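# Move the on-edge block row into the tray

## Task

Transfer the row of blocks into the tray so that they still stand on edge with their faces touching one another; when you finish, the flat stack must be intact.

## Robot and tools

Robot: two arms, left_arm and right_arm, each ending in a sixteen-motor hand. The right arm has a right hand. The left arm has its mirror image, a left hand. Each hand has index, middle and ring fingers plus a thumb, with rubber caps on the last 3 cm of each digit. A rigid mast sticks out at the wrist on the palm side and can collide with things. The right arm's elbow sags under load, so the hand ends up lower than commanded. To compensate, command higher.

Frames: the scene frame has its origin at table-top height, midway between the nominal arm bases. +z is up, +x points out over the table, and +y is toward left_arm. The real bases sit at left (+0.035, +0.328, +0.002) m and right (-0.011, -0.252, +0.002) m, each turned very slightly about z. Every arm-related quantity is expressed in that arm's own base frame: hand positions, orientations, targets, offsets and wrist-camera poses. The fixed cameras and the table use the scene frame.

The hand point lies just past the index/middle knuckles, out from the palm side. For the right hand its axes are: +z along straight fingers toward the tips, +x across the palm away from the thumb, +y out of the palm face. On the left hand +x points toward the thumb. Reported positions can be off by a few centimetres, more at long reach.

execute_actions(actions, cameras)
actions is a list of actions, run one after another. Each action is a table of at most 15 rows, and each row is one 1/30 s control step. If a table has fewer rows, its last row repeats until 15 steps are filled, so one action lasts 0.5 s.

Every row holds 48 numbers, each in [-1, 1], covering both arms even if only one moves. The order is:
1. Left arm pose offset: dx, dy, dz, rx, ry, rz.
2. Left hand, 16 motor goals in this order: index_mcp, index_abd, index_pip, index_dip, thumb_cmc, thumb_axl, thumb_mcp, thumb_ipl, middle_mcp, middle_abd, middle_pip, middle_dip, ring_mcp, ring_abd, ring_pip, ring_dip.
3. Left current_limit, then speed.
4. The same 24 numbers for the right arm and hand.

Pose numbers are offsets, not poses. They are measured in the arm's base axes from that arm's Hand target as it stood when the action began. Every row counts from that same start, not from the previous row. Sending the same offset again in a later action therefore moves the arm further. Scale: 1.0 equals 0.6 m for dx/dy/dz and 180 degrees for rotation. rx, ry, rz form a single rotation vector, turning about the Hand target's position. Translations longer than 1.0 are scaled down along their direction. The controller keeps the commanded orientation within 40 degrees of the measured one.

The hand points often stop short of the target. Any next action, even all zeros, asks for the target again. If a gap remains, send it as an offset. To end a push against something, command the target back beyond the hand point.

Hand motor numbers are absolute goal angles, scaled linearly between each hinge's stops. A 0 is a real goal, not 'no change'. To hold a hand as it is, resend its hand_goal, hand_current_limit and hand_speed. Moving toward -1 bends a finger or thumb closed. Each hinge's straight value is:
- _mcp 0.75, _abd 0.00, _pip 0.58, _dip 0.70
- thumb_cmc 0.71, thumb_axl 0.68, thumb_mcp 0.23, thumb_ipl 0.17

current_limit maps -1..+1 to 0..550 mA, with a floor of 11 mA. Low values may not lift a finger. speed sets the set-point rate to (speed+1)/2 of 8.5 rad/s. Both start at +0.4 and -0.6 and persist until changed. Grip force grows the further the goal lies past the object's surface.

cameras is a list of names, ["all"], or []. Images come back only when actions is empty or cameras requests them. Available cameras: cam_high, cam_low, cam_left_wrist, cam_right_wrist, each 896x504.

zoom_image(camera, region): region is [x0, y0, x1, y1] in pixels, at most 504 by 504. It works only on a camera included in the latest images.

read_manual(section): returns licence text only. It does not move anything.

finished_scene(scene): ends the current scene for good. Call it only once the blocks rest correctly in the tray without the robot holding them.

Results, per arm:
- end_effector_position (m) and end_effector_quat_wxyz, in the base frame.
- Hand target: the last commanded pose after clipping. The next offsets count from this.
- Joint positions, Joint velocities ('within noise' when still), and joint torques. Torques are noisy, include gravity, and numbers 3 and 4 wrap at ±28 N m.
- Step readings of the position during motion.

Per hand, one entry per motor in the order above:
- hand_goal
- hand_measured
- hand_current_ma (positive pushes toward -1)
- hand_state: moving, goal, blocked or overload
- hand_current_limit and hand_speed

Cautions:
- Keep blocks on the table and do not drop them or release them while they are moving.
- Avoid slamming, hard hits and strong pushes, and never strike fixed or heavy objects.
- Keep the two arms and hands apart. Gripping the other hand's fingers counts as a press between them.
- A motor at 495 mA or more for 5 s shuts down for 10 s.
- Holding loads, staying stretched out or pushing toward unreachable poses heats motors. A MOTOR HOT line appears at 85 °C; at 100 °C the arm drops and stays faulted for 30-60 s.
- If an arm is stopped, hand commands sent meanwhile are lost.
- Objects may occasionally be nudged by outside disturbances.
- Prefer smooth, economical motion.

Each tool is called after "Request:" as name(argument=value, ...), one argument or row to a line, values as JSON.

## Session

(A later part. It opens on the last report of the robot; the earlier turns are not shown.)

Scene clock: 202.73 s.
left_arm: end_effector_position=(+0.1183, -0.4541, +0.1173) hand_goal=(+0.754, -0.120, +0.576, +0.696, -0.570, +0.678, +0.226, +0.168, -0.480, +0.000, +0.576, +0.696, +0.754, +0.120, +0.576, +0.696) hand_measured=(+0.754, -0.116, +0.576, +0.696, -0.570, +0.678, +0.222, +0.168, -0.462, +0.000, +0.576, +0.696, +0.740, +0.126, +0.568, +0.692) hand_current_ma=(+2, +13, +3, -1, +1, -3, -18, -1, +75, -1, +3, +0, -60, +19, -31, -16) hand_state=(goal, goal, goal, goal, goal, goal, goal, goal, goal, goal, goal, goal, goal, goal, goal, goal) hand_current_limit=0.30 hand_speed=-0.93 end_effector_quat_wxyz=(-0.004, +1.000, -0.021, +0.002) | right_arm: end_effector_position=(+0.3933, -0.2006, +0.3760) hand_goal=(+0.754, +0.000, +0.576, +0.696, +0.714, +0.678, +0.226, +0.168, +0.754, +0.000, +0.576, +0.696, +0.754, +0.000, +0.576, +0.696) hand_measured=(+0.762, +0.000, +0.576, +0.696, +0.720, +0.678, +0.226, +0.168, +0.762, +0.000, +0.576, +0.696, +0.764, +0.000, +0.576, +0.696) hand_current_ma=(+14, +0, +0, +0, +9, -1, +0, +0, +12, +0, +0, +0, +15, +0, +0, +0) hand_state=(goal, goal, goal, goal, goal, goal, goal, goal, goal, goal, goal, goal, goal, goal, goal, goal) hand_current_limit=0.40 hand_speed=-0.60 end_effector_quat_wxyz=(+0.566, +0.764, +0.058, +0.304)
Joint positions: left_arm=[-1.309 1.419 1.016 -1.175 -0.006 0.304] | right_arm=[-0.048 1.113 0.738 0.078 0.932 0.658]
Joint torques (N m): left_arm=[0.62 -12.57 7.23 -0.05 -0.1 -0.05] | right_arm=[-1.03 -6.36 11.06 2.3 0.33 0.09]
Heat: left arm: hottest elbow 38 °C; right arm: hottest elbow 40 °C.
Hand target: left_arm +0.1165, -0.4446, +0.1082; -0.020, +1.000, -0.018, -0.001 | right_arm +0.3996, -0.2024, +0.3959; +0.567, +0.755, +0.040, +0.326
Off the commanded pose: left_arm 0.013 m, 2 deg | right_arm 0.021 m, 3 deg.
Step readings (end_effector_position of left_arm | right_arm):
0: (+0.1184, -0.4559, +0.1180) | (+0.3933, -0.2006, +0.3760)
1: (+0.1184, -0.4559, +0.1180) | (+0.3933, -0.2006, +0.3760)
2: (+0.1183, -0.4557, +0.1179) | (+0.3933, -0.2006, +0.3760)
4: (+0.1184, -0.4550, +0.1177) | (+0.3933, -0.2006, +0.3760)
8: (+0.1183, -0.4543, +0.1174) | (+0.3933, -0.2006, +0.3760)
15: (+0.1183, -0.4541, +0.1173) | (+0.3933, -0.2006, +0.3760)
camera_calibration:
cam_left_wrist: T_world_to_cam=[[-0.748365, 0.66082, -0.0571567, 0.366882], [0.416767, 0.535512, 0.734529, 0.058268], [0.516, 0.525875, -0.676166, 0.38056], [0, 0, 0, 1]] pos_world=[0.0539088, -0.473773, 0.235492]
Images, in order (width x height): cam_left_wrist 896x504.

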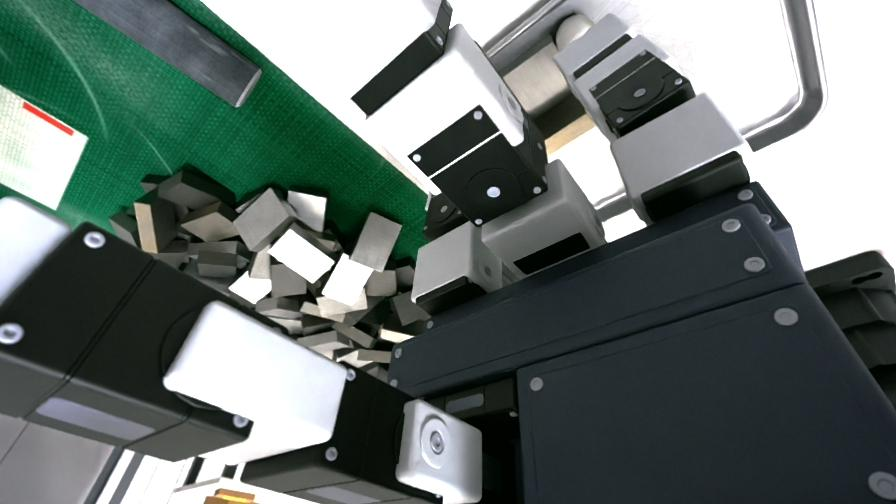

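Request:
execute_actions(
  actions=[
    [[0,0,0.001,0,0,0, 0.754,-0.25,0.576,0.696,-0.57,0.678,0.226,0.168,-0.48,0,0.576,0.696,0.754,0.23,0.576,0.696,0.4,-0.92,0,0,0,0,0,0,0.754,0,0.576,0.696,0.714,0.678,0.226,0.168,0.754,0,0.576,0.696,0.754,0,0.576,0.696,0.4,-0.6]],
    [[0.009,-0.042,0.052,-0.022,-0.0046,0, 0.754,-0.25,0.576,0.696,-0.57,0.678,0.226,0.168,-0.48,0,0.576,0.696,0.754,0.23,0.576,0.696,0.4,-0.92,0,0,0,0,0,0,0.754,0,0.576,0.696,0.714,0.678,0.226,0.168,0.754,0,0.576,0.696,0.754,0,0.576,0.696,0.4,-0.6]],
  ],
  cameras=["cam_left_wrist"],
)

Request:
zoom_image(
  camera="cam_left_wrist",
  region=[460, 0, 600, 120],
)

Scene clock: 204.23 s.
left_arm: end_effector_position=(+0.1179, -0.4538, +0.1177) hand_goal=(+0.754, -0.250, +0.576, +0.696, -0.570, +0.678, +0.226, +0.168, -0.480, +0.000, +0.576, +0.696, +0.754, +0.230, +0.576, +0.696) hand_measured=(+0.754, -0.170, +0.576, +0.696, -0.570, +0.678, +0.222, +0.168, -0.462, +0.000, +0.576, +0.696, +0.738, +0.142, +0.566, +0.690) hand_current_ma=(+1, +319, +3, -1, +1, -3, -18, -1, +75, -1, +3, +0, -70, -352, -38, -21) hand_state=(goal, blocked, goal, goal, goal, goal, goal, goal, goal, goal, goal, goal, goal, blocked, goal, goal) hand_current_limit=0.40 hand_speed=-0.92 end_effector_quat_wxyz=(-0.005, +1.000, -0.021, +0.001) | right_arm: end_effector_position=(+0.3933, -0.2006, +0.3760) hand_goal=(+0.754, +0.000, +0.576, +0.696, +0.714, +0.678, +0.226, +0.168, +0.754, +0.000, +0.576, +0.696, +0.754, +0.000, +0.576, +0.696) hand_measured=(+0.762, +0.000, +0.576, +0.696, +0.720, +0.678, +0.226, +0.168, +0.762, +0.000, +0.576, +0.696, +0.764, +0.000, +0.576, +0.696) hand_current_ma=(+14, +0, +0, +0, +9, -1, +0, +0, +12, +0, +0, +0, +15, +0, +0, +0) hand_state=(goal, goal, goal, goal, goal, goal, goal, goal, goal, goal, goal, goal, goal, goal, goal, goal) hand_current_limit=0.40 hand_speed=-0.60 end_effector_quat_wxyz=(+0.566, +0.764, +0.058, +0.304)
Joint positions: left_arm=[-1.309 1.418 1.017 -1.178 -0.004 0.304] | right_arm=[-0.048 1.113 0.738 0.078 0.932 0.658]
Joint torques (N m): left_arm=[0.56 -13.39 11.99 0.08 -0.01 -0.05] | right_arm=[-0.97 -6.53 11.04 2.32 0.33 0.08]
Heat: left arm: hottest elbow 38 °C; right arm: hottest elbow 40 °C.
Hand target: left_arm +0.1219, -0.4698, +0.1401; +0.014, +1.000, -0.018, +0.007 | right_arm +0.3996, -0.2024, +0.3959; +0.567, +0.755, +0.040, +0.326
Off the commanded pose: left_arm 0.028 m, 2 deg | right_arm 0.021 m, 3 deg.
Step readings (end_effector_position of left_arm | right_arm):
0: (+0.1183, -0.4541, +0.1173) | (+0.3933, -0.2006, +0.3760)
1: (+0.1183, -0.4541, +0.1173) | (+0.3933, -0.2006, +0.3760)
2: (+0.1183, -0.4540, +0.1173) | (+0.3933, -0.2006, +0.3760)
4: (+0.1181, -0.4538, +0.1172) | (+0.3933, -0.2006, +0.3760)
8: (+0.1179, -0.4537, +0.1172) | (+0.3933, -0.2006, +0.3760)
15: (+0.1179, -0.4537, +0.1172) | (+0.3933, -0.2006, +0.3760)
16: (+0.1179, -0.4537, +0.1172) | (+0.3933, -0.2006, +0.3760)
17: (+0.1179, -0.4537, +0.1172) | (+0.3933, -0.2006, +0.3760)
19: (+0.1179, -0.4537, +0.1172) | (+0.3933, -0.2006, +0.3760)
23: (+0.1179, -0.4539, +0.1177) | (+0.3933, -0.2006, +0.3760)
30: (+0.1179, -0.4538, +0.1178) | (+0.3933, -0.2006, +0.3760)
camera_calibration:
cam_left_wrist: T_world_to_cam=[[-0.748554, 0.660833, -0.05447, 0.366149], [0.418483, 0.534555, 0.73425, 0.0574088], [0.514334, 0.526831, -0.67669, 0.381564], [0, 0, 0, 1]] pos_world=[0.0538058, -0.473671, 0.235993]
Images, in order (width x height): cam_left_wrist 896x504.

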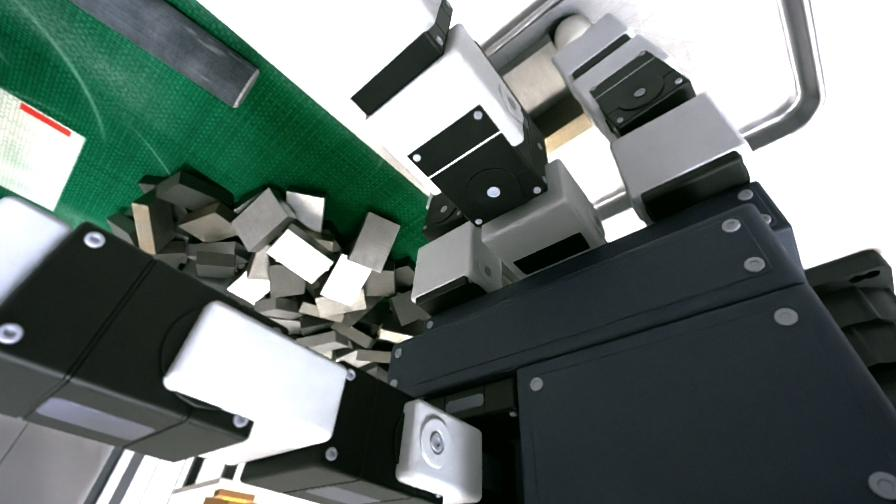

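Scaled by 3.600.

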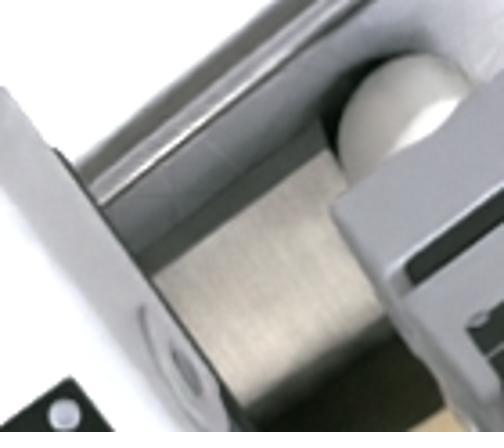

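Request:
execute_actions(
  actions=[
    [[0.001,-0.002,0.02,-0.003,-0.0005,0, 0.754,-0.25,0.576,0.696,-0.57,0.678,0.226,0.168,-0.48,0,0.576,0.696,0.754,0.23,0.576,0.696,0.4,-0.92,0,0,0,0,0,0,0.754,0,0.576,0.696,0.714,0.678,0.226,0.168,0.754,0,0.576,0.696,0.754,0,0.576,0.696,0.4,-0.6]],
    [[0.001,-0.002,0.015,-0.003,-0.0005,0, 0.754,-0.25,0.576,0.696,-0.57,0.678,0.226,0.168,-0.48,0,0.576,0.696,0.754,0.23,0.576,0.696,0.4,-0.92,0,0,0,0,0,0,0.754,0,0.576,0.696,0.714,0.678,0.226,0.168,0.754,0,0.576,0.696,0.754,0,0.576,0.696,0.4,-0.6]],
  ],
  cameras=["cam_left_wrist"],
)

Request:
zoom_image(
  camera="cam_left_wrist",
  region=[460, 0, 600, 120],
)

Scene clock: 205.63 s.
left_arm: end_effector_position=(+0.1180, -0.4543, +0.1333) hand_goal=(+0.754, -0.250, +0.576, +0.696, -0.570, +0.678, +0.226, +0.168, -0.480, +0.000, +0.576, +0.696, +0.754, +0.230, +0.576, +0.696) hand_measured=(+0.754, -0.170, +0.576, +0.696, -0.570, +0.678, +0.222, +0.168, -0.462, +0.000, +0.576, +0.696, +0.744, +0.142, +0.568, +0.690) hand_current_ma=(+1, +319, +3, -1, +1, -3, -18, -1, +75, -1, +3, +0, -42, -352, -27, -21) hand_state=(goal, blocked, goal, goal, goal, goal, goal, goal, goal, goal, goal, goal, goal, blocked, goal, goal) hand_current_limit=0.40 hand_speed=-0.92 end_effector_quat_wxyz=(-0.002, +1.000, -0.021, +0.001) | right_arm: end_effector_position=(+0.3933, -0.2006, +0.3760) hand_goal=(+0.754, +0.000, +0.576, +0.696, +0.714, +0.678, +0.226, +0.168, +0.754, +0.000, +0.576, +0.696, +0.754, +0.000, +0.576, +0.696) hand_measured=(+0.762, +0.000, +0.576, +0.696, +0.720, +0.678, +0.226, +0.168, +0.762, +0.000, +0.576, +0.696, +0.764, +0.000, +0.576, +0.696) hand_current_ma=(+14, +0, +0, +0, +9, -1, +0, +0, +12, +0, +0, +0, +15, +0, +0, +0) hand_state=(goal, goal, goal, goal, goal, goal, goal, goal, goal, goal, goal, goal, goal, goal, goal, goal) hand_current_limit=0.40 hand_speed=-0.60 end_effector_quat_wxyz=(+0.566, +0.764, +0.058, +0.304)
Joint positions: left_arm=[-1.309 1.401 1.042 -1.215 -0.004 0.304] | right_arm=[-0.048 1.113 0.738 0.078 0.932 0.658]
Joint torques (N m): left_arm=[0.91 -13.57 12.59 0.12 0.08 -0.04] | right_arm=[-1.03 -6.42 11.07 2.29 0.33 0.08]
Heat: left arm: hottest elbow 38 °C; right arm: hottest elbow 40 °C.
Hand target: left_arm +0.1231, -0.4722, +0.1610; +0.024, +1.000, -0.018, +0.009 | right_arm +0.3996, -0.2024, +0.3959; +0.567, +0.755, +0.040, +0.326
Off the commanded pose: left_arm 0.033 m, 3 deg | right_arm 0.021 m, 3 deg.
Step readings (end_effector_position of left_arm | right_arm):
0: (+0.1179, -0.4538, +0.1177) | (+0.3933, -0.2006, +0.3760)
1: (+0.1179, -0.4537, +0.1177) | (+0.3933, -0.2006, +0.3760)
2: (+0.1178, -0.4535, +0.1179) | (+0.3933, -0.2006, +0.3760)
4: (+0.1176, -0.4528, +0.1187) | (+0.3933, -0.2006, +0.3760)
8: (+0.1174, -0.4520, +0.1214) | (+0.3933, -0.2006, +0.3760)
15: (+0.1176, -0.4526, +0.1243) | (+0.3933, -0.2006, +0.3760)
16: (+0.1176, -0.4526, +0.1243) | (+0.3933, -0.2006, +0.3760)
17: (+0.1175, -0.4523, +0.1243) | (+0.3933, -0.2006, +0.3760)
19: (+0.1175, -0.4522, +0.1255) | (+0.3933, -0.2006, +0.3760)
23: (+0.1176, -0.4528, +0.1294) | (+0.3933, -0.2006, +0.3760)
30: (+0.1181, -0.4545, +0.1334) | (+0.3933, -0.2006, +0.3760)
camera_calibration:
cam_left_wrist: T_world_to_cam=[[-0.74849, 0.660521, -0.058944, 0.367912], [0.417455, 0.538378, 0.732038, 0.0483314], [0.515261, 0.523317, -0.678709, 0.39086], [0, 0, 0, 1]] pos_world=[0.0538074, -0.473578, 0.251586]
Images, in order (width x height): cam_left_wrist 896x504.

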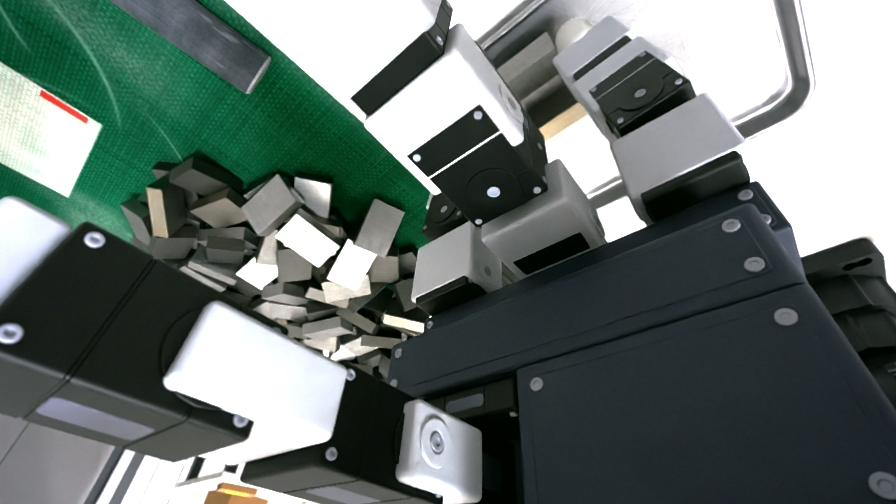

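Scaled by 3.600.

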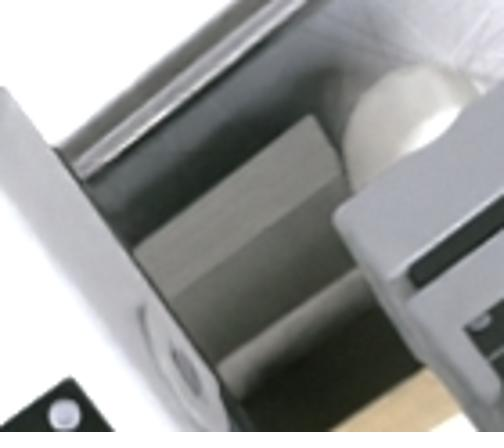

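Request:
execute_actions(
  actions=[
    [[0,0.05,0.0208,-0.05,0,0.001, 0.754,-0.25,0.576,0.696,-0.57,0.678,0.226,0.168,-0.48,0,0.576,0.696,0.754,0.23,0.576,0.696,0.4,-0.92,0,0,0,0,0,0,0.754,0,0.576,0.696,0.714,0.678,0.226,0.168,0.754,0,0.576,0.696,0.754,0,0.576,0.696,0.4,-0.6]],
    [[0,0.0513,0.0158,-0.05,0,0, 0.754,-0.25,0.576,0.696,-0.57,0.678,0.226,0.168,-0.48,0,0.576,0.696,0.754,0.23,0.576,0.696,0.4,-0.92,0,0,0,0,0,0,0.754,0,0.576,0.696,0.714,0.678,0.226,0.168,0.754,0,0.576,0.696,0.754,0,0.576,0.696,0.4,-0.6]],
    [[-0.001,0.0517,-0.0108,-0.05,0,0, 0.754,-0.25,0.576,0.696,-0.57,0.678,0.226,0.168,-0.48,0,0.576,0.696,0.754,0.23,0.576,0.696,0.4,-0.92,0,0,0,0,0,0,0.754,0,0.576,0.696,0.714,0.678,0.226,0.168,0.754,0,0.576,0.696,0.754,0,0.576,0.696,0.4,-0.6]],
  ],
  cameras=["cam_left_wrist"],
)

Request:
zoom_image(
  camera="cam_left_wrist",
  region=[460, 0, 600, 120],
)

Scene clock: 208.43 s.
left_arm: end_effector_position=(+0.1206, -0.3800, +0.1718) hand_goal=(+0.754, -0.250, +0.576, +0.696, -0.570, +0.678, +0.226, +0.168, -0.480, +0.000, +0.576, +0.696, +0.754, +0.230, +0.576, +0.696) hand_measured=(+0.766, -0.170, +0.580, +0.696, -0.570, +0.678, +0.222, +0.168, -0.462, +0.000, +0.576, +0.696, +0.760, +0.142, +0.578, +0.696) hand_current_ma=(+48, +319, +14, +1, +1, -3, -18, -1, +75, -1, +3, +0, +23, -352, +5, -3) hand_state=(goal, blocked, goal, goal, goal, goal, goal, goal, goal, goal, goal, goal, goal, blocked, goal, goal) hand_current_limit=0.40 hand_speed=-0.92 end_effector_quat_wxyz=(+0.245, +0.969, -0.010, +0.007) | right_arm: end_effector_position=(+0.3933, -0.2006, +0.3760) hand_goal=(+0.754, +0.000, +0.576, +0.696, +0.714, +0.678, +0.226, +0.168, +0.754, +0.000, +0.576, +0.696, +0.754, +0.000, +0.576, +0.696) hand_measured=(+0.762, +0.000, +0.576, +0.696, +0.720, +0.678, +0.226, +0.168, +0.762, +0.000, +0.576, +0.696, +0.764, +0.000, +0.576, +0.696) hand_current_ma=(+14, +0, +0, +0, +9, -1, +0, +0, +12, +0, +0, +0, +15, +0, +0, +0) hand_state=(goal, goal, goal, goal, goal, goal, goal, goal, goal, goal, goal, goal, goal, goal, goal, goal) hand_current_limit=0.40 hand_speed=-0.60 end_effector_quat_wxyz=(+0.566, +0.764, +0.058, +0.304)
Joint positions: left_arm=[-1.153 0.928 0.596 -0.778 0.186 0.395] | right_arm=[-0.048 1.113 0.738 0.078 0.932 0.658]
Joint torques (N m): left_arm=[1.67 -7 8.95 2.47 0.5 0.15] | right_arm=[-1.03 -6.48 11.06 2.32 0.33 0.08]
Heat: left arm: hottest elbow 38 °C; right arm: hottest elbow 40 °C.
Hand target: left_arm +0.1226, -0.3805, +0.1767; +0.257, +0.966, -0.014, +0.013 | right_arm +0.3996, -0.2024, +0.3959; +0.567, +0.755, +0.040, +0.326
Off the commanded pose: left_arm 0.005 m, 2 deg | right_arm 0.021 m, 3 deg.
Step readings (end_effector_position of left_arm | right_arm):
0: (+0.1180, -0.4543, +0.1333) | (+0.3933, -0.2006, +0.3760)
1: (+0.1180, -0.4544, +0.1337) | (+0.3933, -0.2006, +0.3760)
2: (+0.1176, -0.4553, +0.1356) | (+0.3933, -0.2006, +0.3760)
4: (+0.1173, -0.4559, +0.1432) | (+0.3933, -0.2006, +0.3760)
8: (+0.1190, -0.4450, +0.1674) | (+0.3933, -0.2006, +0.3760)
15: (+0.1222, -0.4429, +0.1803) | (+0.3933, -0.2006, +0.3760)
16: (+0.1216, -0.4423, +0.1787) | (+0.3933, -0.2006, +0.3760)
17: (+0.1212, -0.4417, +0.1770) | (+0.3933, -0.2006, +0.3760)
19: (+0.1193, -0.4348, +0.1726) | (+0.3933, -0.2006, +0.3760)
23: (+0.1184, -0.4110, +0.1693) | (+0.3933, -0.2006, +0.3760)
30: (+0.1217, -0.4105, +0.1809) | (+0.3933, -0.2006, +0.3760)
31: (+0.1214, -0.4107, +0.1807) | (+0.3933, -0.2006, +0.3760)
32: (+0.1209, -0.4107, +0.1805) | (+0.3933, -0.2006, +0.3760)
34: (+0.1191, -0.4047, +0.1777) | (+0.3933, -0.2006, +0.3760)
38: (+0.1183, -0.3813, +0.1682) | (+0.3933, -0.2006, +0.3760)
45: (+0.1207, -0.3790, +0.1706) | (+0.3933, -0.2006, +0.3760)
camera_calibration:
cam_left_wrist: T_world_to_cam=[[-0.760933, 0.536631, -0.364702, 0.329999], [0.402562, 0.831296, 0.383263, 0.152123], [0.508846, 0.144822, -0.848588, 0.262911], [0, 0, 0, 1]] pos_world=[0.0560865, -0.341623, 0.285151]
Images, in order (width x height): cam_left_wrist 896x504.

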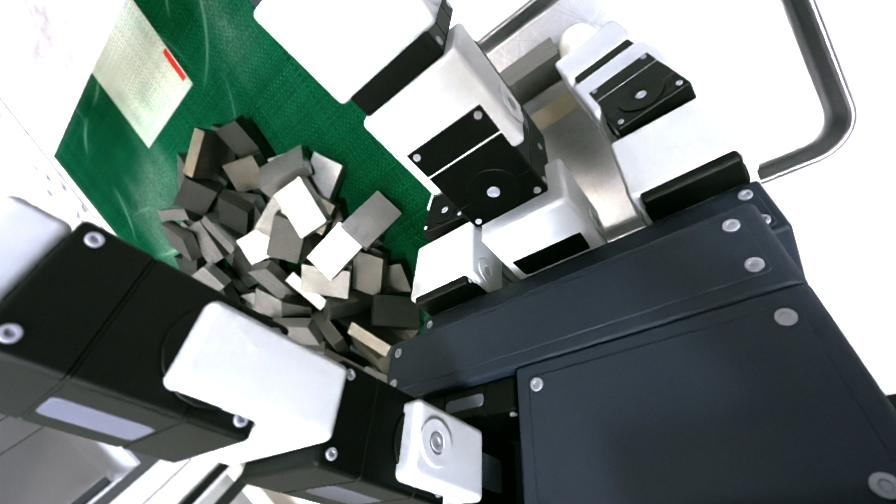

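Scaled by 3.600.

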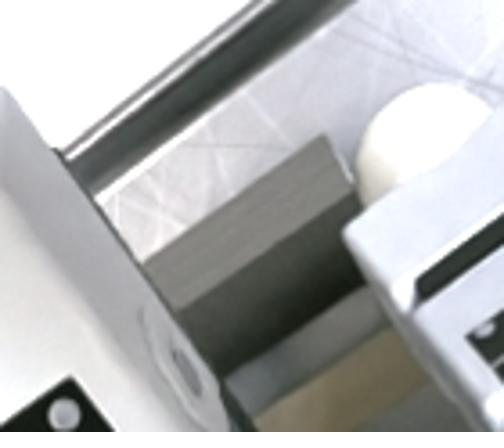

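Request:
execute_actions(
  actions=[
    [[0,0.0245,-0.0187,-0.01,0,0,0.754,-0.25,0.576,0.696,-0.57,0.678,0.226,0.168,-0.48,0,0.576,0.696,0.754,0.23,0.576,0.696,0.4,-0.92,0,0,0,0,0,0,0.754,0,0.576,0.696,0.714,0.678,0.226,0.168,0.754,0,0.576,0.696,0.754,0,0.576,0.696,0.4,-0.6]],
  ],
  cameras=["cam_left_wrist"],
)

Request:
zoom_image(
  camera="cam_left_wrist",
  region=[460, 0, 600, 120],
)

Scene clock: 210.03 s.
left_arm: end_effector_position=(+0.1208, -0.3655, +0.1610) hand_goal=(+0.754, -0.250, +0.576, +0.696, -0.570, +0.678, +0.226, +0.168, -0.480, +0.000, +0.576, +0.696, +0.754, +0.230, +0.576, +0.696) hand_measured=(+0.764, -0.170, +0.580, +0.696, -0.570, +0.678, +0.222, +0.168, -0.462, +0.000, +0.576, +0.696, +0.758, +0.142, +0.576, +0.696) hand_current_ma=(+44, +319, +13, +1, +1, -3, -18, -1, +75, -1, +3, +0, +13, -352, +0, -3) hand_state=(goal, blocked, goal, goal, goal, goal, goal, goal, goal, goal, goal, goal, goal, blocked, goal, goal) hand_current_limit=0.40 hand_speed=-0.92 end_effector_quat_wxyz=(+0.261, +0.965, -0.010, +0.007) | right_arm: end_effector_position=(+0.3933, -0.2006, +0.3760) hand_goal=(+0.754, +0.000, +0.576, +0.696, +0.714, +0.678, +0.226, +0.168, +0.754, +0.000, +0.576, +0.696, +0.754, +0.000, +0.576, +0.696) hand_measured=(+0.762, +0.000, +0.576, +0.696, +0.720, +0.678, +0.226, +0.168, +0.762, +0.000, +0.576, +0.696, +0.764, +0.000, +0.576, +0.696) hand_current_ma=(+14, +0, +0, +0, +9, -1, +0, +0, +12, +0, +0, +0, +15, +0, +0, +0) hand_state=(goal, goal, goal, goal, goal, goal, goal, goal, goal, goal, goal, goal, goal, goal, goal, goal) hand_current_limit=0.40 hand_speed=-0.60 end_effector_quat_wxyz=(+0.566, +0.764, +0.058, +0.304)
Joint positions: left_arm=[-1.119 0.885 0.528 -0.729 0.214 0.418] | right_arm=[-0.048 1.113 0.738 0.078 0.932 0.658]
Joint torques (N m): left_arm=[1.61 -6.42 8.79 2.58 0.53 0.13] | right_arm=[-1.03 -6.42 11.07 2.3 0.33 0.09]
Heat: left arm: hottest elbow 38 °C; right arm: hottest elbow 40 °C.
Hand target: left_arm +0.1226, -0.3657, +0.1653; +0.271, +0.962, -0.014, +0.013 | right_arm +0.3996, -0.2024, +0.3959; +0.567, +0.755, +0.040, +0.326
Off the commanded pose: left_arm 0.005 m, 2 deg | right_arm 0.021 m, 3 deg.
Step readings (end_effector_position of left_arm | right_arm):
0: (+0.1205, -0.3800, +0.1718) | (+0.3933, -0.2006, +0.3760)
1: (+0.1205, -0.3798, +0.1715) | (+0.3933, -0.2006, +0.3760)
2: (+0.1205, -0.3797, +0.1714) | (+0.3933, -0.2006, +0.3760)
4: (+0.1200, -0.3765, +0.1693) | (+0.3933, -0.2006, +0.3760)
8: (+0.1201, -0.3661, +0.1606) | (+0.3933, -0.2006, +0.3760)
15: (+0.1209, -0.3654, +0.1608) | (+0.3933, -0.2006, +0.3760)
camera_calibration:
cam_left_wrist: T_world_to_cam=[[-0.761301, 0.524423, -0.381315, 0.316638], [0.402735, 0.843341, 0.355783, 0.152961], [0.508159, 0.117289, -0.853239, 0.242384], [0, 0, 0, 1]] pos_world=[0.056285, -0.32348, 0.27313]
Images, in order (width x height): cam_left_wrist 896x504.

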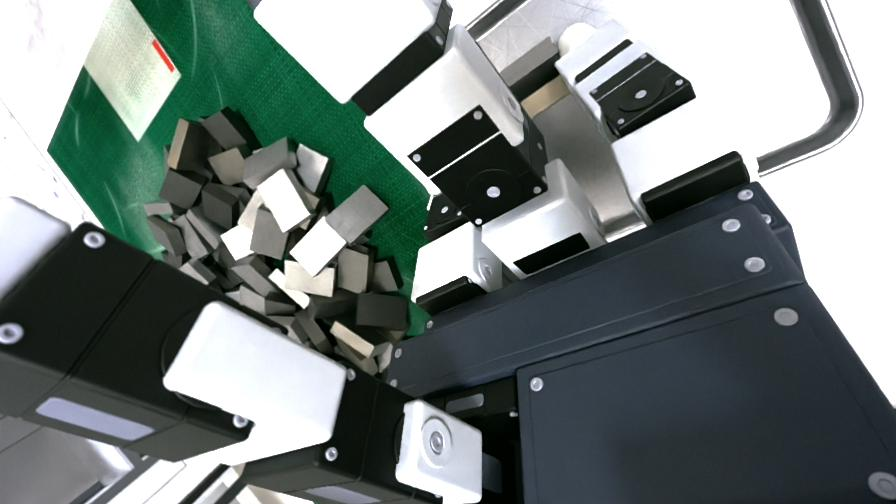

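Scaled by 3.600.

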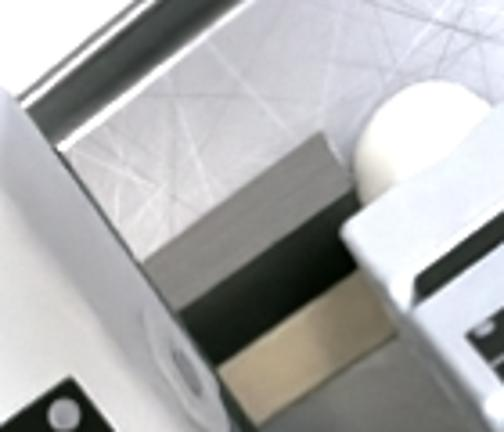

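Request:
execute_actions(
  actions=[
    [[0,0.05,-0.0117,-0.05,0,0,0.754,-0.25,0.576,0.696,-0.57,0.678,0.226,0.168,-0.48,0,0.576,0.696,0.754,0.23,0.576,0.696,0.4,-0.92,0,0,0,0,0,0,0.754,0,0.576,0.696,0.714,0.678,0.226,0.168,0.754,0,0.576,0.696,0.754,0,0.576,0.696,0.4,-0.6]],
  ],
  cameras=["cam_left_wrist"],
)

Request:
zoom_image(
  camera="cam_left_wrist",
  region=[460, 0, 600, 120],
)

Scene clock: 211.20 s.
left_arm: end_effector_position=(+0.1200, -0.3370, +0.1574) hand_goal=(+0.754, -0.250, +0.576, +0.696, -0.570, +0.678, +0.226, +0.168, -0.480, +0.000, +0.576, +0.696, +0.754, +0.230, +0.576, +0.696) hand_measured=(+0.768, -0.172, +0.582, +0.698, -0.570, +0.678, +0.222, +0.168, -0.462, +0.000, +0.576, +0.696, +0.750, +0.142, +0.572, +0.694) hand_current_ma=(+63, +307, +20, +4, +1, -3, -18, -1, +75, -1, +3, +0, -16, -349, -18, -10) hand_state=(goal, blocked, goal, goal, goal, goal, goal, goal, goal, goal, goal, goal, goal, blocked, goal, goal) hand_current_limit=0.40 hand_speed=-0.92 end_effector_quat_wxyz=(+0.340, +0.940, -0.010, +0.005) | right_arm: end_effector_position=(+0.3933, -0.2006, +0.3760) hand_goal=(+0.754, +0.000, +0.576, +0.696, +0.714, +0.678, +0.226, +0.168, +0.754, +0.000, +0.576, +0.696, +0.754, +0.000, +0.576, +0.696) hand_measured=(+0.762, +0.000, +0.576, +0.696, +0.720, +0.678, +0.226, +0.168, +0.762, +0.000, +0.576, +0.696, +0.764, +0.000, +0.576, +0.696) hand_current_ma=(+14, +0, +0, +0, +9, -1, +0, +0, +12, +0, +0, +0, +15, +0, +0, +0) hand_state=(goal, goal, goal, goal, goal, goal, goal, goal, goal, goal, goal, goal, goal, goal, goal, goal) hand_current_limit=0.40 hand_speed=-0.60 end_effector_quat_wxyz=(+0.566, +0.764, +0.058, +0.304)
Joint positions: left_arm=[-1.017 0.748 0.369 -0.574 0.34 0.465] | right_arm=[-0.048 1.113 0.738 0.078 0.932 0.658]
Joint torques (N m): left_arm=[1.67 -4.31 8.84 2.69 0.46 0.16] | right_arm=[-1.08 -6.48 11.04 2.3 0.33 0.08]
Heat: left arm: hottest elbow 38 °C; right arm: hottest elbow 40 °C.
Hand target: left_arm +0.1225, -0.3357, +0.1584; +0.346, +0.938, -0.013, +0.014 | right_arm +0.3996, -0.2024, +0.3959; +0.567, +0.755, +0.040, +0.326
Off the commanded pose: left_arm 0.003 m, 1 deg | right_arm 0.021 m, 3 deg.
Step readings (end_effector_position of left_arm | right_arm):
0: (+0.1207, -0.3655, +0.1610) | (+0.3933, -0.2006, +0.3760)
1: (+0.1204, -0.3654, +0.1608) | (+0.3933, -0.2006, +0.3760)
2: (+0.1200, -0.3650, +0.1610) | (+0.3933, -0.2006, +0.3760)
4: (+0.1183, -0.3586, +0.1603) | (+0.3933, -0.2006, +0.3760)
8: (+0.1190, -0.3411, +0.1570) | (+0.3933, -0.2006, +0.3760)
15: (+0.1204, -0.3369, +0.1572) | (+0.3933, -0.2006, +0.3760)
camera_calibration:
cam_left_wrist: T_world_to_cam=[[-0.76141, 0.456192, -0.460592, 0.289219], [0.405917, 0.889469, 0.209945, 0.168618], [0.505457, -0.0271084, -0.862426, 0.18951], [0, 0, 0, 1]] pos_world=[0.0559803, -0.276783, 0.26125]
Images, in order (width x height): cam_left_wrist 896x504.

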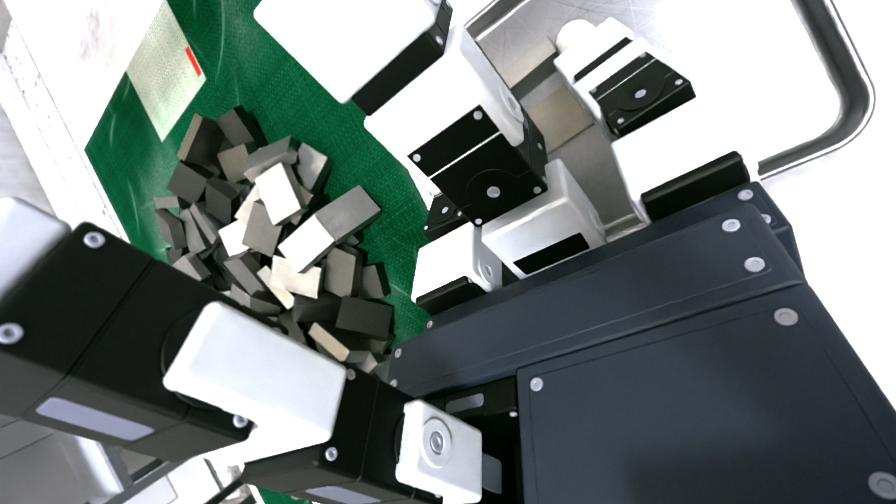

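Scaled by 3.600.

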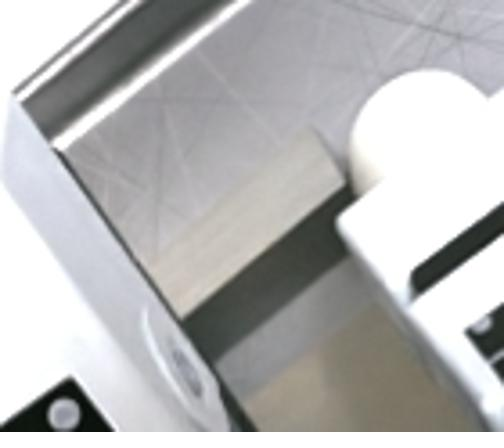

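Request:
zoom_image(
  camera="cam_left_wrist",
  region=[490, 30, 620, 160],
)

Request:
execute_actions(
  actions=[],
  cameras=["cam_high", "cam_low", "cam_left_wrist"],
)

Request:
zoom_image(
  camera="cam_low",
  region=[395, 225, 465, 285],
)

Scaled by 3.877.

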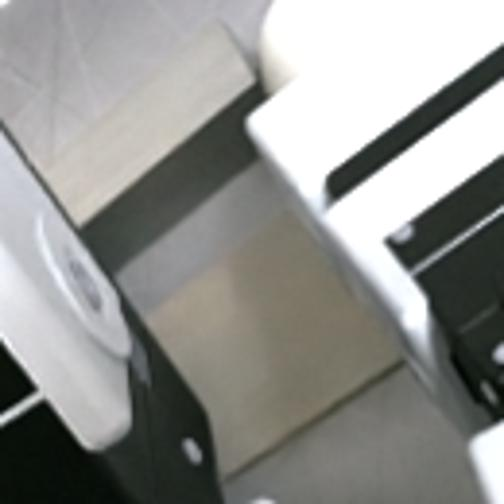

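Scene clock: 211.67 s.
left_arm: end_effector_position=(+0.1200, -0.3370, +0.1574) hand_goal=(+0.754, -0.250, +0.576, +0.696, -0.570, +0.678, +0.226, +0.168, -0.480, +0.000, +0.576, +0.696, +0.754, +0.230, +0.576, +0.696) hand_measured=(+0.768, -0.172, +0.582, +0.698, -0.570, +0.678, +0.222, +0.168, -0.462, +0.000, +0.576, +0.696, +0.750, +0.142, +0.572, +0.694) hand_current_ma=(+64, +307, +20, +4, +1, -3, -18, -1, +75, -1, +3, +0, -16, -349, -18, -10) hand_state=(goal, blocked, goal, goal, goal, goal, goal, goal, goal, goal, goal, goal, goal, blocked, goal, goal) hand_current_limit=0.40 hand_speed=-0.92 end_effector_quat_wxyz=(+0.340, +0.940, -0.010, +0.006) | right_arm: end_effector_position=(+0.3933, -0.2006, +0.3760) hand_goal=(+0.754, +0.000, +0.576, +0.696, +0.714, +0.678, +0.226, +0.168, +0.754, +0.000, +0.576, +0.696, +0.754, +0.000, +0.576, +0.696) hand_measured=(+0.762, +0.000, +0.576, +0.696, +0.720, +0.678, +0.226, +0.168, +0.762, +0.000, +0.576, +0.696, +0.764, +0.000, +0.576, +0.696) hand_current_ma=(+14, +0, +0, +0, +9, -1, +0, +0, +12, +0, +0, +0, +15, +0, +0, +0) hand_state=(goal, goal, goal, goal, goal, goal, goal, goal, goal, goal, goal, goal, goal, goal, goal, goal) hand_current_limit=0.40 hand_speed=-0.60 end_effector_quat_wxyz=(+0.566, +0.764, +0.058, +0.304)
Joint positions: left_arm=[-1.017 0.748 0.369 -0.574 0.34 0.466] | right_arm=[-0.048 1.113 0.738 0.078 0.932 0.658]
Joint velocities: within noise
Joint torques (N m): left_arm=[1.79 -4.31 8.83 2.69 0.46 0.18] | right_arm=[-1.08 -6.42 11.07 2.35 0.33 0.09]
Heat: left arm: hottest elbow 38 °C; right arm: hottest elbow 40 °C.
Hand target: left_arm +0.1225, -0.3357, +0.1584; +0.346, +0.938, -0.013, +0.014 | right_arm +0.3996, -0.2024, +0.3959; +0.567, +0.755, +0.040, +0.326
Off the commanded pose: left_arm 0.003 m, 1 deg | right_arm 0.021 m, 3 deg.
camera_calibration:
cam_left_wrist: T_world_to_cam=[[-0.761126, 0.456401, -0.460853, 0.289285], [0.406123, 0.889355, 0.210028, 0.168464], [0.505719, -0.0273053, -0.862266, 0.189401], [0, 0, 0, 1]] pos_world=[0.055981, -0.276683, 0.26125]
Images, in order (width x height): cam_high 896x504, cam_low 896x504, cam_left_wrist 896x504.

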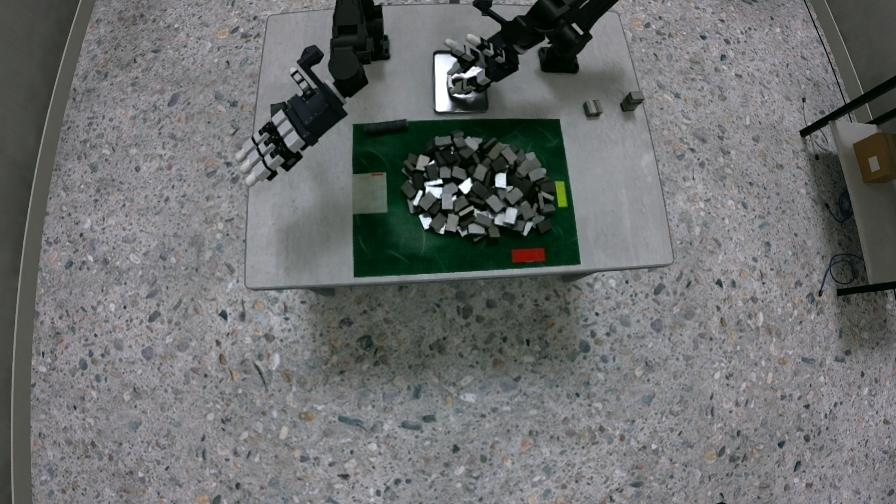

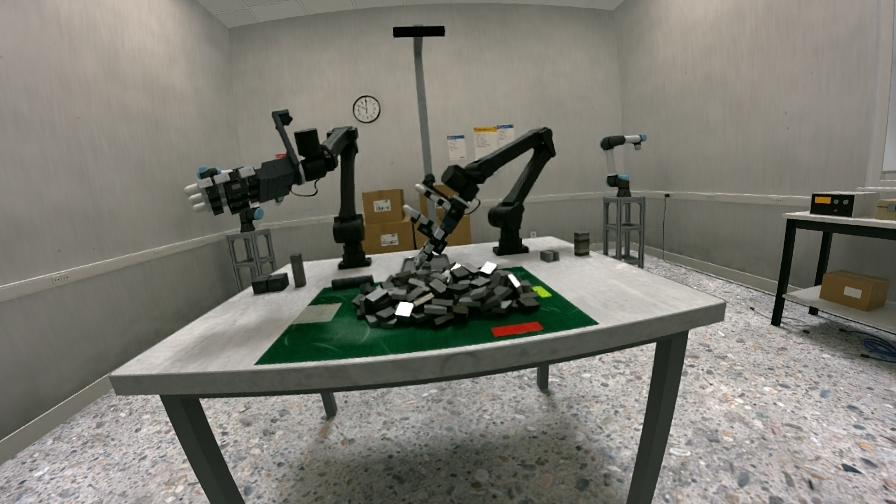

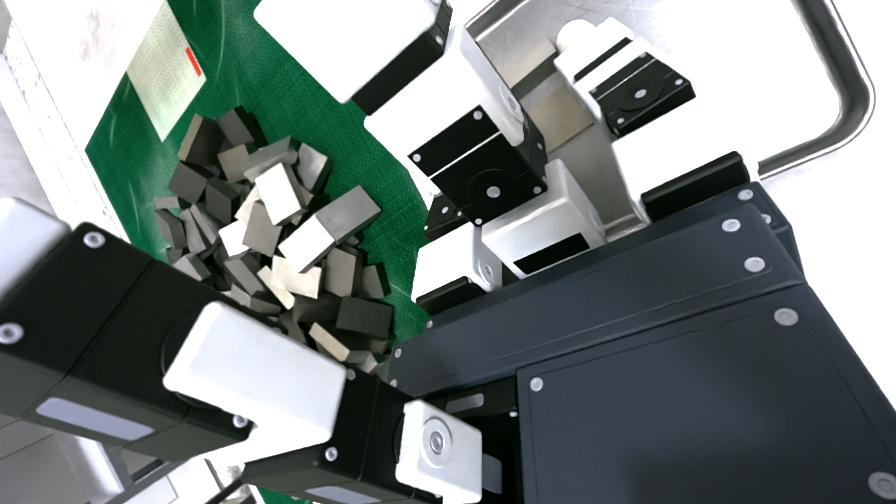

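Scaled by 7.200.

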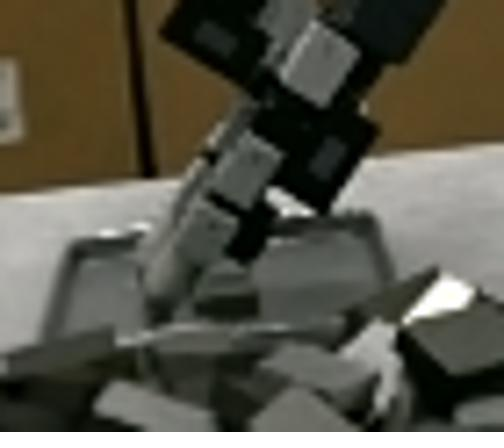

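Request:
execute_actions(
  actions=[
    [[0,0,-0.0083,0,0,0,0.754,-0.25,0.576,0.696,-0.57,0.678,0.226,0.168,-0.48,0,0.576,0.696,0.754,0.23,0.576,0.696,0.4,-0.92,0,0,0,0,0,0,0.754,0,0.576,0.696,0.714,0.678,0.226,0.168,0.754,0,0.576,0.696,0.754,0,0.576,0.696,0.4,-0.6]],
  ],
  cameras=["cam_left_wrist"],
)

Request:
zoom_image(
  camera="cam_left_wrist",
  region=[490, 30, 620, 160],
)

Scene clock: 212.97 s.
left_arm: end_effector_position=(+0.1197, -0.3380, +0.1580) hand_goal=(+0.754, -0.250, +0.576, +0.696, -0.570, +0.678, +0.226, +0.168, -0.480, +0.000, +0.576, +0.696, +0.754, +0.230, +0.576, +0.696) hand_measured=(+0.770, -0.172, +0.582, +0.698, -0.570, +0.678, +0.222, +0.168, -0.462, +0.000, +0.576, +0.696, +0.750, +0.142, +0.572, +0.694) hand_current_ma=(+65, +302, +21, +4, +1, -3, -18, -1, +75, -1, +3, +0, -19, -349, -18, -10) hand_state=(goal, blocked, goal, goal, goal, goal, goal, goal, goal, goal, goal, goal, goal, blocked, goal, goal) hand_current_limit=0.40 hand_speed=-0.92 end_effector_quat_wxyz=(+0.347, +0.938, -0.012, +0.007) | right_arm: end_effector_position=(+0.3933, -0.2006, +0.3760) hand_goal=(+0.754, +0.000, +0.576, +0.696, +0.714, +0.678, +0.226, +0.168, +0.754, +0.000, +0.576, +0.696, +0.754, +0.000, +0.576, +0.696) hand_measured=(+0.762, +0.000, +0.576, +0.696, +0.720, +0.678, +0.226, +0.168, +0.762, +0.000, +0.576, +0.696, +0.764, +0.000, +0.576, +0.696) hand_current_ma=(+14, +0, +0, +0, +9, -1, +0, +0, +12, +0, +0, +0, +15, +0, +0, +0) hand_state=(goal, goal, goal, goal, goal, goal, goal, goal, goal, goal, goal, goal, goal, goal, goal, goal) hand_current_limit=0.40 hand_speed=-0.60 end_effector_quat_wxyz=(+0.566, +0.764, +0.058, +0.304)
Joint positions: left_arm=[-1.017 0.748 0.361 -0.552 0.344 0.466] | right_arm=[-0.048 1.113 0.738 0.078 0.932 0.658]
Joint torques (N m): left_arm=[1.55 -3.78 8.55 2.71 0.29 0.18] | right_arm=[-1.03 -6.42 11.07 2.3 0.33 0.09]
Heat: left arm: hottest elbow 38 °C; right arm: hottest elbow 40 °C.
Hand target: left_arm +0.1226, -0.3357, +0.1534; +0.346, +0.938, -0.013, +0.014 | right_arm +0.3996, -0.2024, +0.3959; +0.567, +0.755, +0.040, +0.326
Off the commanded pose: left_arm 0.006 m, 1 deg | right_arm 0.021 m, 3 deg.
Step readings (end_effector_position of left_arm | right_arm):
0: (+0.1200, -0.3370, +0.1574) | (+0.3933, -0.2006, +0.3760)
1: (+0.1200, -0.3370, +0.1574) | (+0.3933, -0.2006, +0.3760)
2: (+0.1200, -0.3371, +0.1575) | (+0.3933, -0.2006, +0.3760)
4: (+0.1198, -0.3373, +0.1575) | (+0.3933, -0.2006, +0.3760)
8: (+0.1198, -0.3378, +0.1578) | (+0.3933, -0.2006, +0.3760)
15: (+0.1197, -0.3379, +0.1579) | (+0.3933, -0.2006, +0.3760)
camera_calibration:
cam_left_wrist: T_world_to_cam=[[-0.757599, 0.45194, -0.47095, 0.289409], [0.407588, 0.891113, 0.199472, 0.171408], [0.509819, -0.0408339, -0.859312, 0.184382], [0, 0, 0, 1]] pos_world=[0.0553908, -0.27601, 0.260548]
Images, in order (width x height): cam_left_wrist 896x504.

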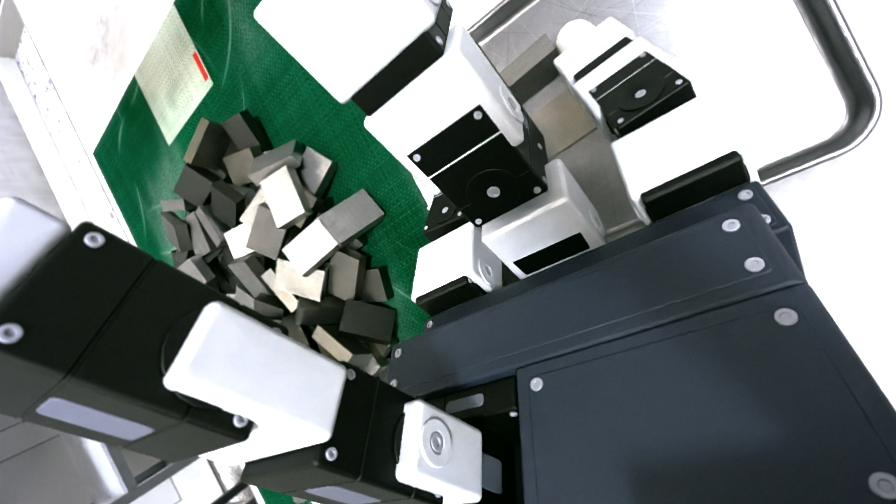

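Scaled by 3.877.

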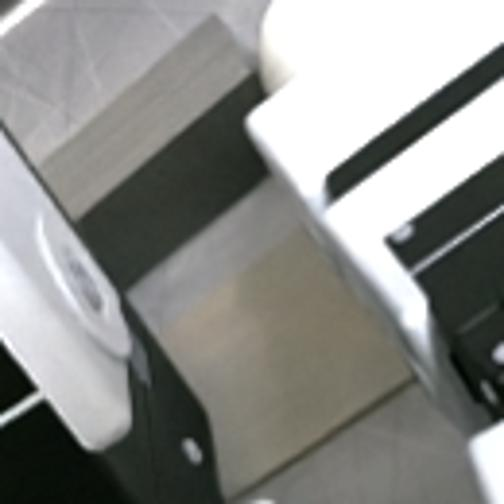

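Request:
execute_actions(
  actions=[
    [[0,0.01,0.001,0.003,0,0,0.754,-0.25,0.576,0.696,-0.57,0.678,0.226,0.168,-0.48,0,0.576,0.696,0.754,0.23,0.576,0.696,0.4,-0.92,0,0,0,0,0,0,0.754,0,0.576,0.696,0.714,0.678,0.226,0.168,0.754,0,0.576,0.696,0.754,0,0.576,0.696,0.4,-0.6]],
  ],
  cameras=["cam_left_wrist"],
)

Request:
zoom_image(
  camera="cam_left_wrist",
  region=[490, 30, 620, 160],
)

Scene clock: 213.90 s.
left_arm: end_effector_position=(+0.1222, -0.3341, +0.1571) hand_goal=(+0.754, -0.250, +0.576, +0.696, -0.570, +0.678, +0.226, +0.168, -0.480, +0.000, +0.576, +0.696, +0.754, +0.230, +0.576, +0.696) hand_measured=(+0.770, -0.174, +0.582, +0.698, -0.570, +0.678, +0.222, +0.168, -0.462, +0.000, +0.576, +0.696, +0.750, +0.142, +0.572, +0.694) hand_current_ma=(+68, +301, +22, +5, +1, -3, -18, -1, +75, -1, +3, +0, -17, -349, -18, -10) hand_state=(goal, blocked, goal, goal, goal, goal, goal, goal, goal, goal, goal, goal, goal, blocked, goal, goal) hand_current_limit=0.40 hand_speed=-0.92 end_effector_quat_wxyz=(+0.345, +0.938, -0.012, +0.011) | right_arm: end_effector_position=(+0.3933, -0.2006, +0.3760) hand_goal=(+0.754, +0.000, +0.576, +0.696, +0.714, +0.678, +0.226, +0.168, +0.754, +0.000, +0.576, +0.696, +0.754, +0.000, +0.576, +0.696) hand_measured=(+0.762, +0.000, +0.576, +0.696, +0.720, +0.678, +0.226, +0.168, +0.762, +0.000, +0.576, +0.696, +0.764, +0.000, +0.576, +0.696) hand_current_ma=(+14, +0, +0, +0, +9, -1, +0, +0, +12, +0, +0, +0, +15, +0, +0, +0) hand_state=(goal, goal, goal, goal, goal, goal, goal, goal, goal, goal, goal, goal, goal, goal, goal, goal) hand_current_limit=0.40 hand_speed=-0.60 end_effector_quat_wxyz=(+0.566, +0.764, +0.058, +0.304)
Joint positions: left_arm=[-1.001 0.739 0.357 -0.561 0.346 0.481] | right_arm=[-0.048 1.113 0.738 0.078 0.932 0.658]
Joint torques (N m): left_arm=[1.67 -4.66 8.85 1.62 0.44 0.16] | right_arm=[-1.08 -6.48 11.06 2.3 0.34 0.08]
Heat: left arm: hottest elbow 37 °C; right arm: hottest elbow 40 °C.
Hand target: left_arm +0.1225, -0.3297, +0.1538; +0.342, +0.940, -0.013, +0.014 | right_arm +0.3996, -0.2024, +0.3959; +0.567, +0.755, +0.040, +0.326
Off the commanded pose: left_arm 0.005 m, 1 deg | right_arm 0.021 m, 3 deg.
Step readings (end_effector_position of left_arm | right_arm):
0: (+0.1197, -0.3380, +0.1580) | (+0.3933, -0.2006, +0.3760)
1: (+0.1196, -0.3380, +0.1580) | (+0.3933, -0.2006, +0.3760)
2: (+0.1197, -0.3379, +0.1580) | (+0.3933, -0.2006, +0.3760)
4: (+0.1203, -0.3374, +0.1580) | (+0.3933, -0.2006, +0.3760)
8: (+0.1219, -0.3351, +0.1572) | (+0.3933, -0.2006, +0.3760)
15: (+0.1223, -0.3341, +0.1571) | (+0.3933, -0.2006, +0.3760)
camera_calibration:
cam_left_wrist: T_world_to_cam=[[-0.756241, 0.450597, -0.474407, 0.289072], [0.403256, 0.891971, 0.204383, 0.16723], [0.515252, -0.0367445, -0.856251, 0.182766], [0, 0, 0, 1]] pos_world=[0.0570012, -0.272704, 0.259452]
Images, in order (width x height): cam_left_wrist 896x504.

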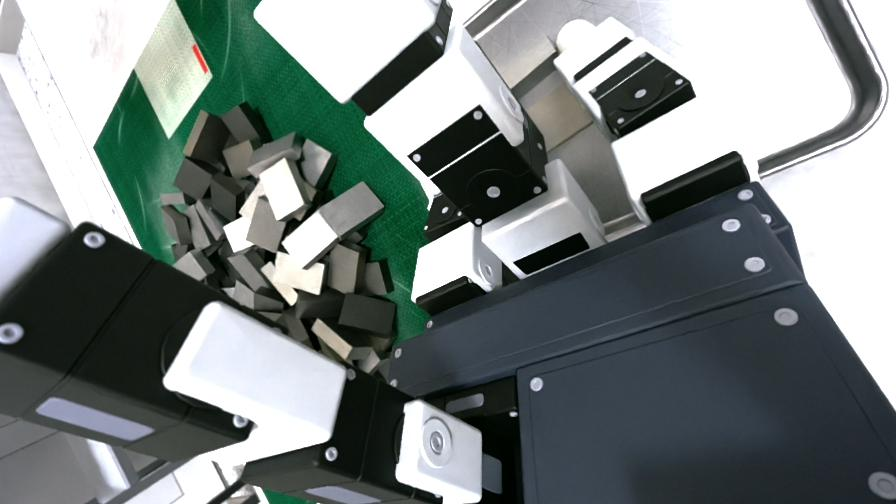

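Scaled by 3.877.

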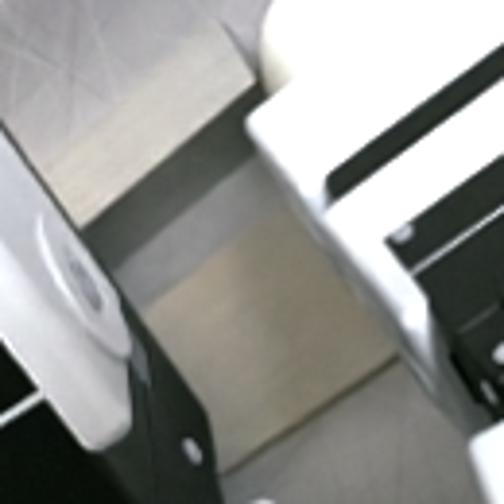

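Request:
execute_actions(
  actions=[
    [[0,0,0,0,0,0,0.754,-0.15,0.576,0.696,-0.57,0.678,0.226,0.168,-0.48,0,0.576,0.696,0.754,0.13,0.576,0.696,0.3,-0.95,0,0,0,0,0,0,0.754,0,0.576,0.696,0.714,0.678,0.226,0.168,0.754,0,0.576,0.696,0.754,0,0.576,0.696,0.4,-0.6]],
  ],
  cameras=["cam_left_wrist"],
)

Request:
zoom_image(
  camera="cam_left_wrist",
  region=[490, 30, 620, 160],
)

Scene clock: 214.97 s.
left_arm: end_effector_position=(+0.1224, -0.3339, +0.1577) hand_goal=(+0.754, -0.150, +0.576, +0.696, -0.570, +0.678, +0.226, +0.168, -0.480, +0.000, +0.576, +0.696, +0.754, +0.130, +0.576, +0.696) hand_measured=(+0.768, -0.152, +0.582, +0.698, -0.570, +0.678, +0.222, +0.168, -0.462, +0.000, +0.576, +0.696, +0.756, +0.132, +0.574, +0.694) hand_current_ma=(+64, -9, +21, +5, +1, -3, -18, -1, +75, -1, +3, +0, +7, +3, -6, -10) hand_state=(goal, goal, goal, goal, goal, goal, goal, goal, goal, goal, goal, goal, goal, goal, goal, goal) hand_current_limit=0.30 hand_speed=-0.95 end_effector_quat_wxyz=(+0.346, +0.938, -0.012, +0.012) | right_arm: end_effector_position=(+0.3933, -0.2006, +0.3760) hand_goal=(+0.754, +0.000, +0.576, +0.696, +0.714, +0.678, +0.226, +0.168, +0.754, +0.000, +0.576, +0.696, +0.754, +0.000, +0.576, +0.696) hand_measured=(+0.762, +0.000, +0.576, +0.696, +0.720, +0.678, +0.226, +0.168, +0.762, +0.000, +0.576, +0.696, +0.764, +0.000, +0.576, +0.696) hand_current_ma=(+14, +0, +0, +0, +9, -1, +0, +0, +12, +0, +0, +0, +15, +0, +0, +0) hand_state=(goal, goal, goal, goal, goal, goal, goal, goal, goal, goal, goal, goal, goal, goal, goal, goal) hand_current_limit=0.40 hand_speed=-0.60 end_effector_quat_wxyz=(+0.566, +0.764, +0.058, +0.304)
Joint positions: left_arm=[-1 0.737 0.357 -0.561 0.346 0.483] | right_arm=[-0.048 1.113 0.738 0.078 0.932 0.658]
Joint torques (N m): left_arm=[1.38 -4.25 8.84 1.57 0.44 0.17] | right_arm=[-1.08 -6.53 11.04 2.33 0.33 0.08]
Heat: left arm: hottest elbow 37 °C; right arm: hottest elbow 40 °C.
Hand target: left_arm +0.1225, -0.3297, +0.1538; +0.342, +0.940, -0.013, +0.014 | right_arm +0.3996, -0.2024, +0.3959; +0.567, +0.755, +0.040, +0.326
Off the commanded pose: left_arm 0.006 m, 1 deg | right_arm 0.021 m, 3 deg.
Step readings (end_effector_position of left_arm | right_arm):
0: (+0.1221, -0.3341, +0.1571) | (+0.3933, -0.2006, +0.3760)
1: (+0.1221, -0.3341, +0.1571) | (+0.3933, -0.2006, +0.3760)
2: (+0.1221, -0.3341, +0.1571) | (+0.3933, -0.2006, +0.3760)
4: (+0.1221, -0.3341, +0.1571) | (+0.3933, -0.2006, +0.3760)
8: (+0.1221, -0.3341, +0.1571) | (+0.3933, -0.2006, +0.3760)
15: (+0.1221, -0.3341, +0.1575) | (+0.3933, -0.2006, +0.3760)
camera_calibration:
cam_left_wrist: T_world_to_cam=[[-0.755304, 0.44984, -0.476613, 0.289399], [0.402821, 0.892298, 0.203812, 0.167055], [0.516963, -0.0380499, -0.855161, 0.182385], [0, 0, 0, 1]] pos_world=[0.0570049, -0.272307, 0.259852]
Images, in order (width x height): cam_left_wrist 896x504.

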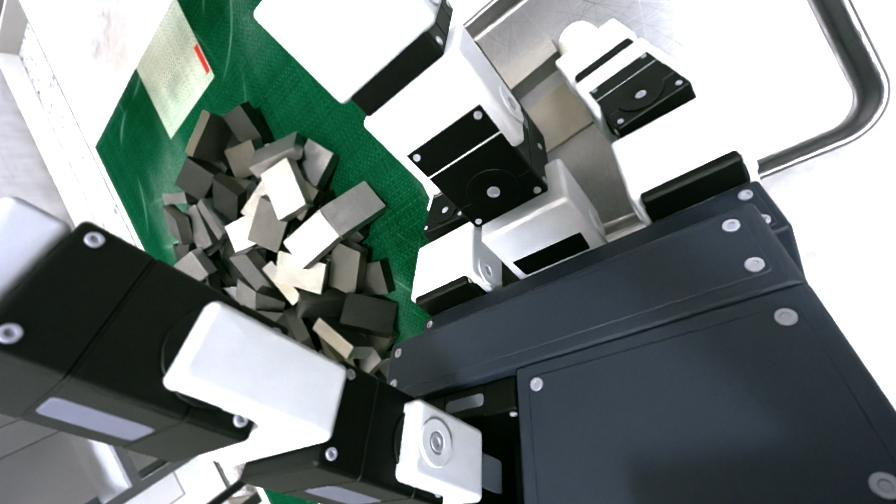

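Scaled by 3.877.

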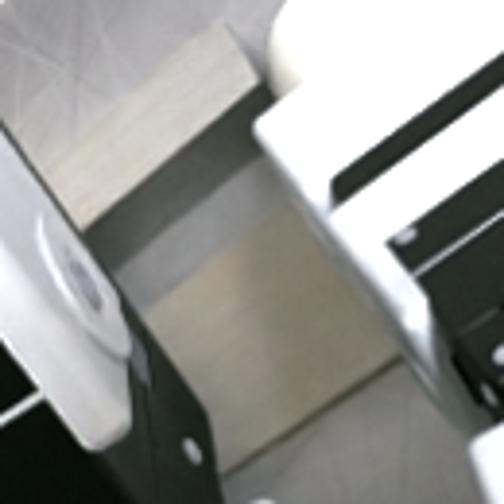

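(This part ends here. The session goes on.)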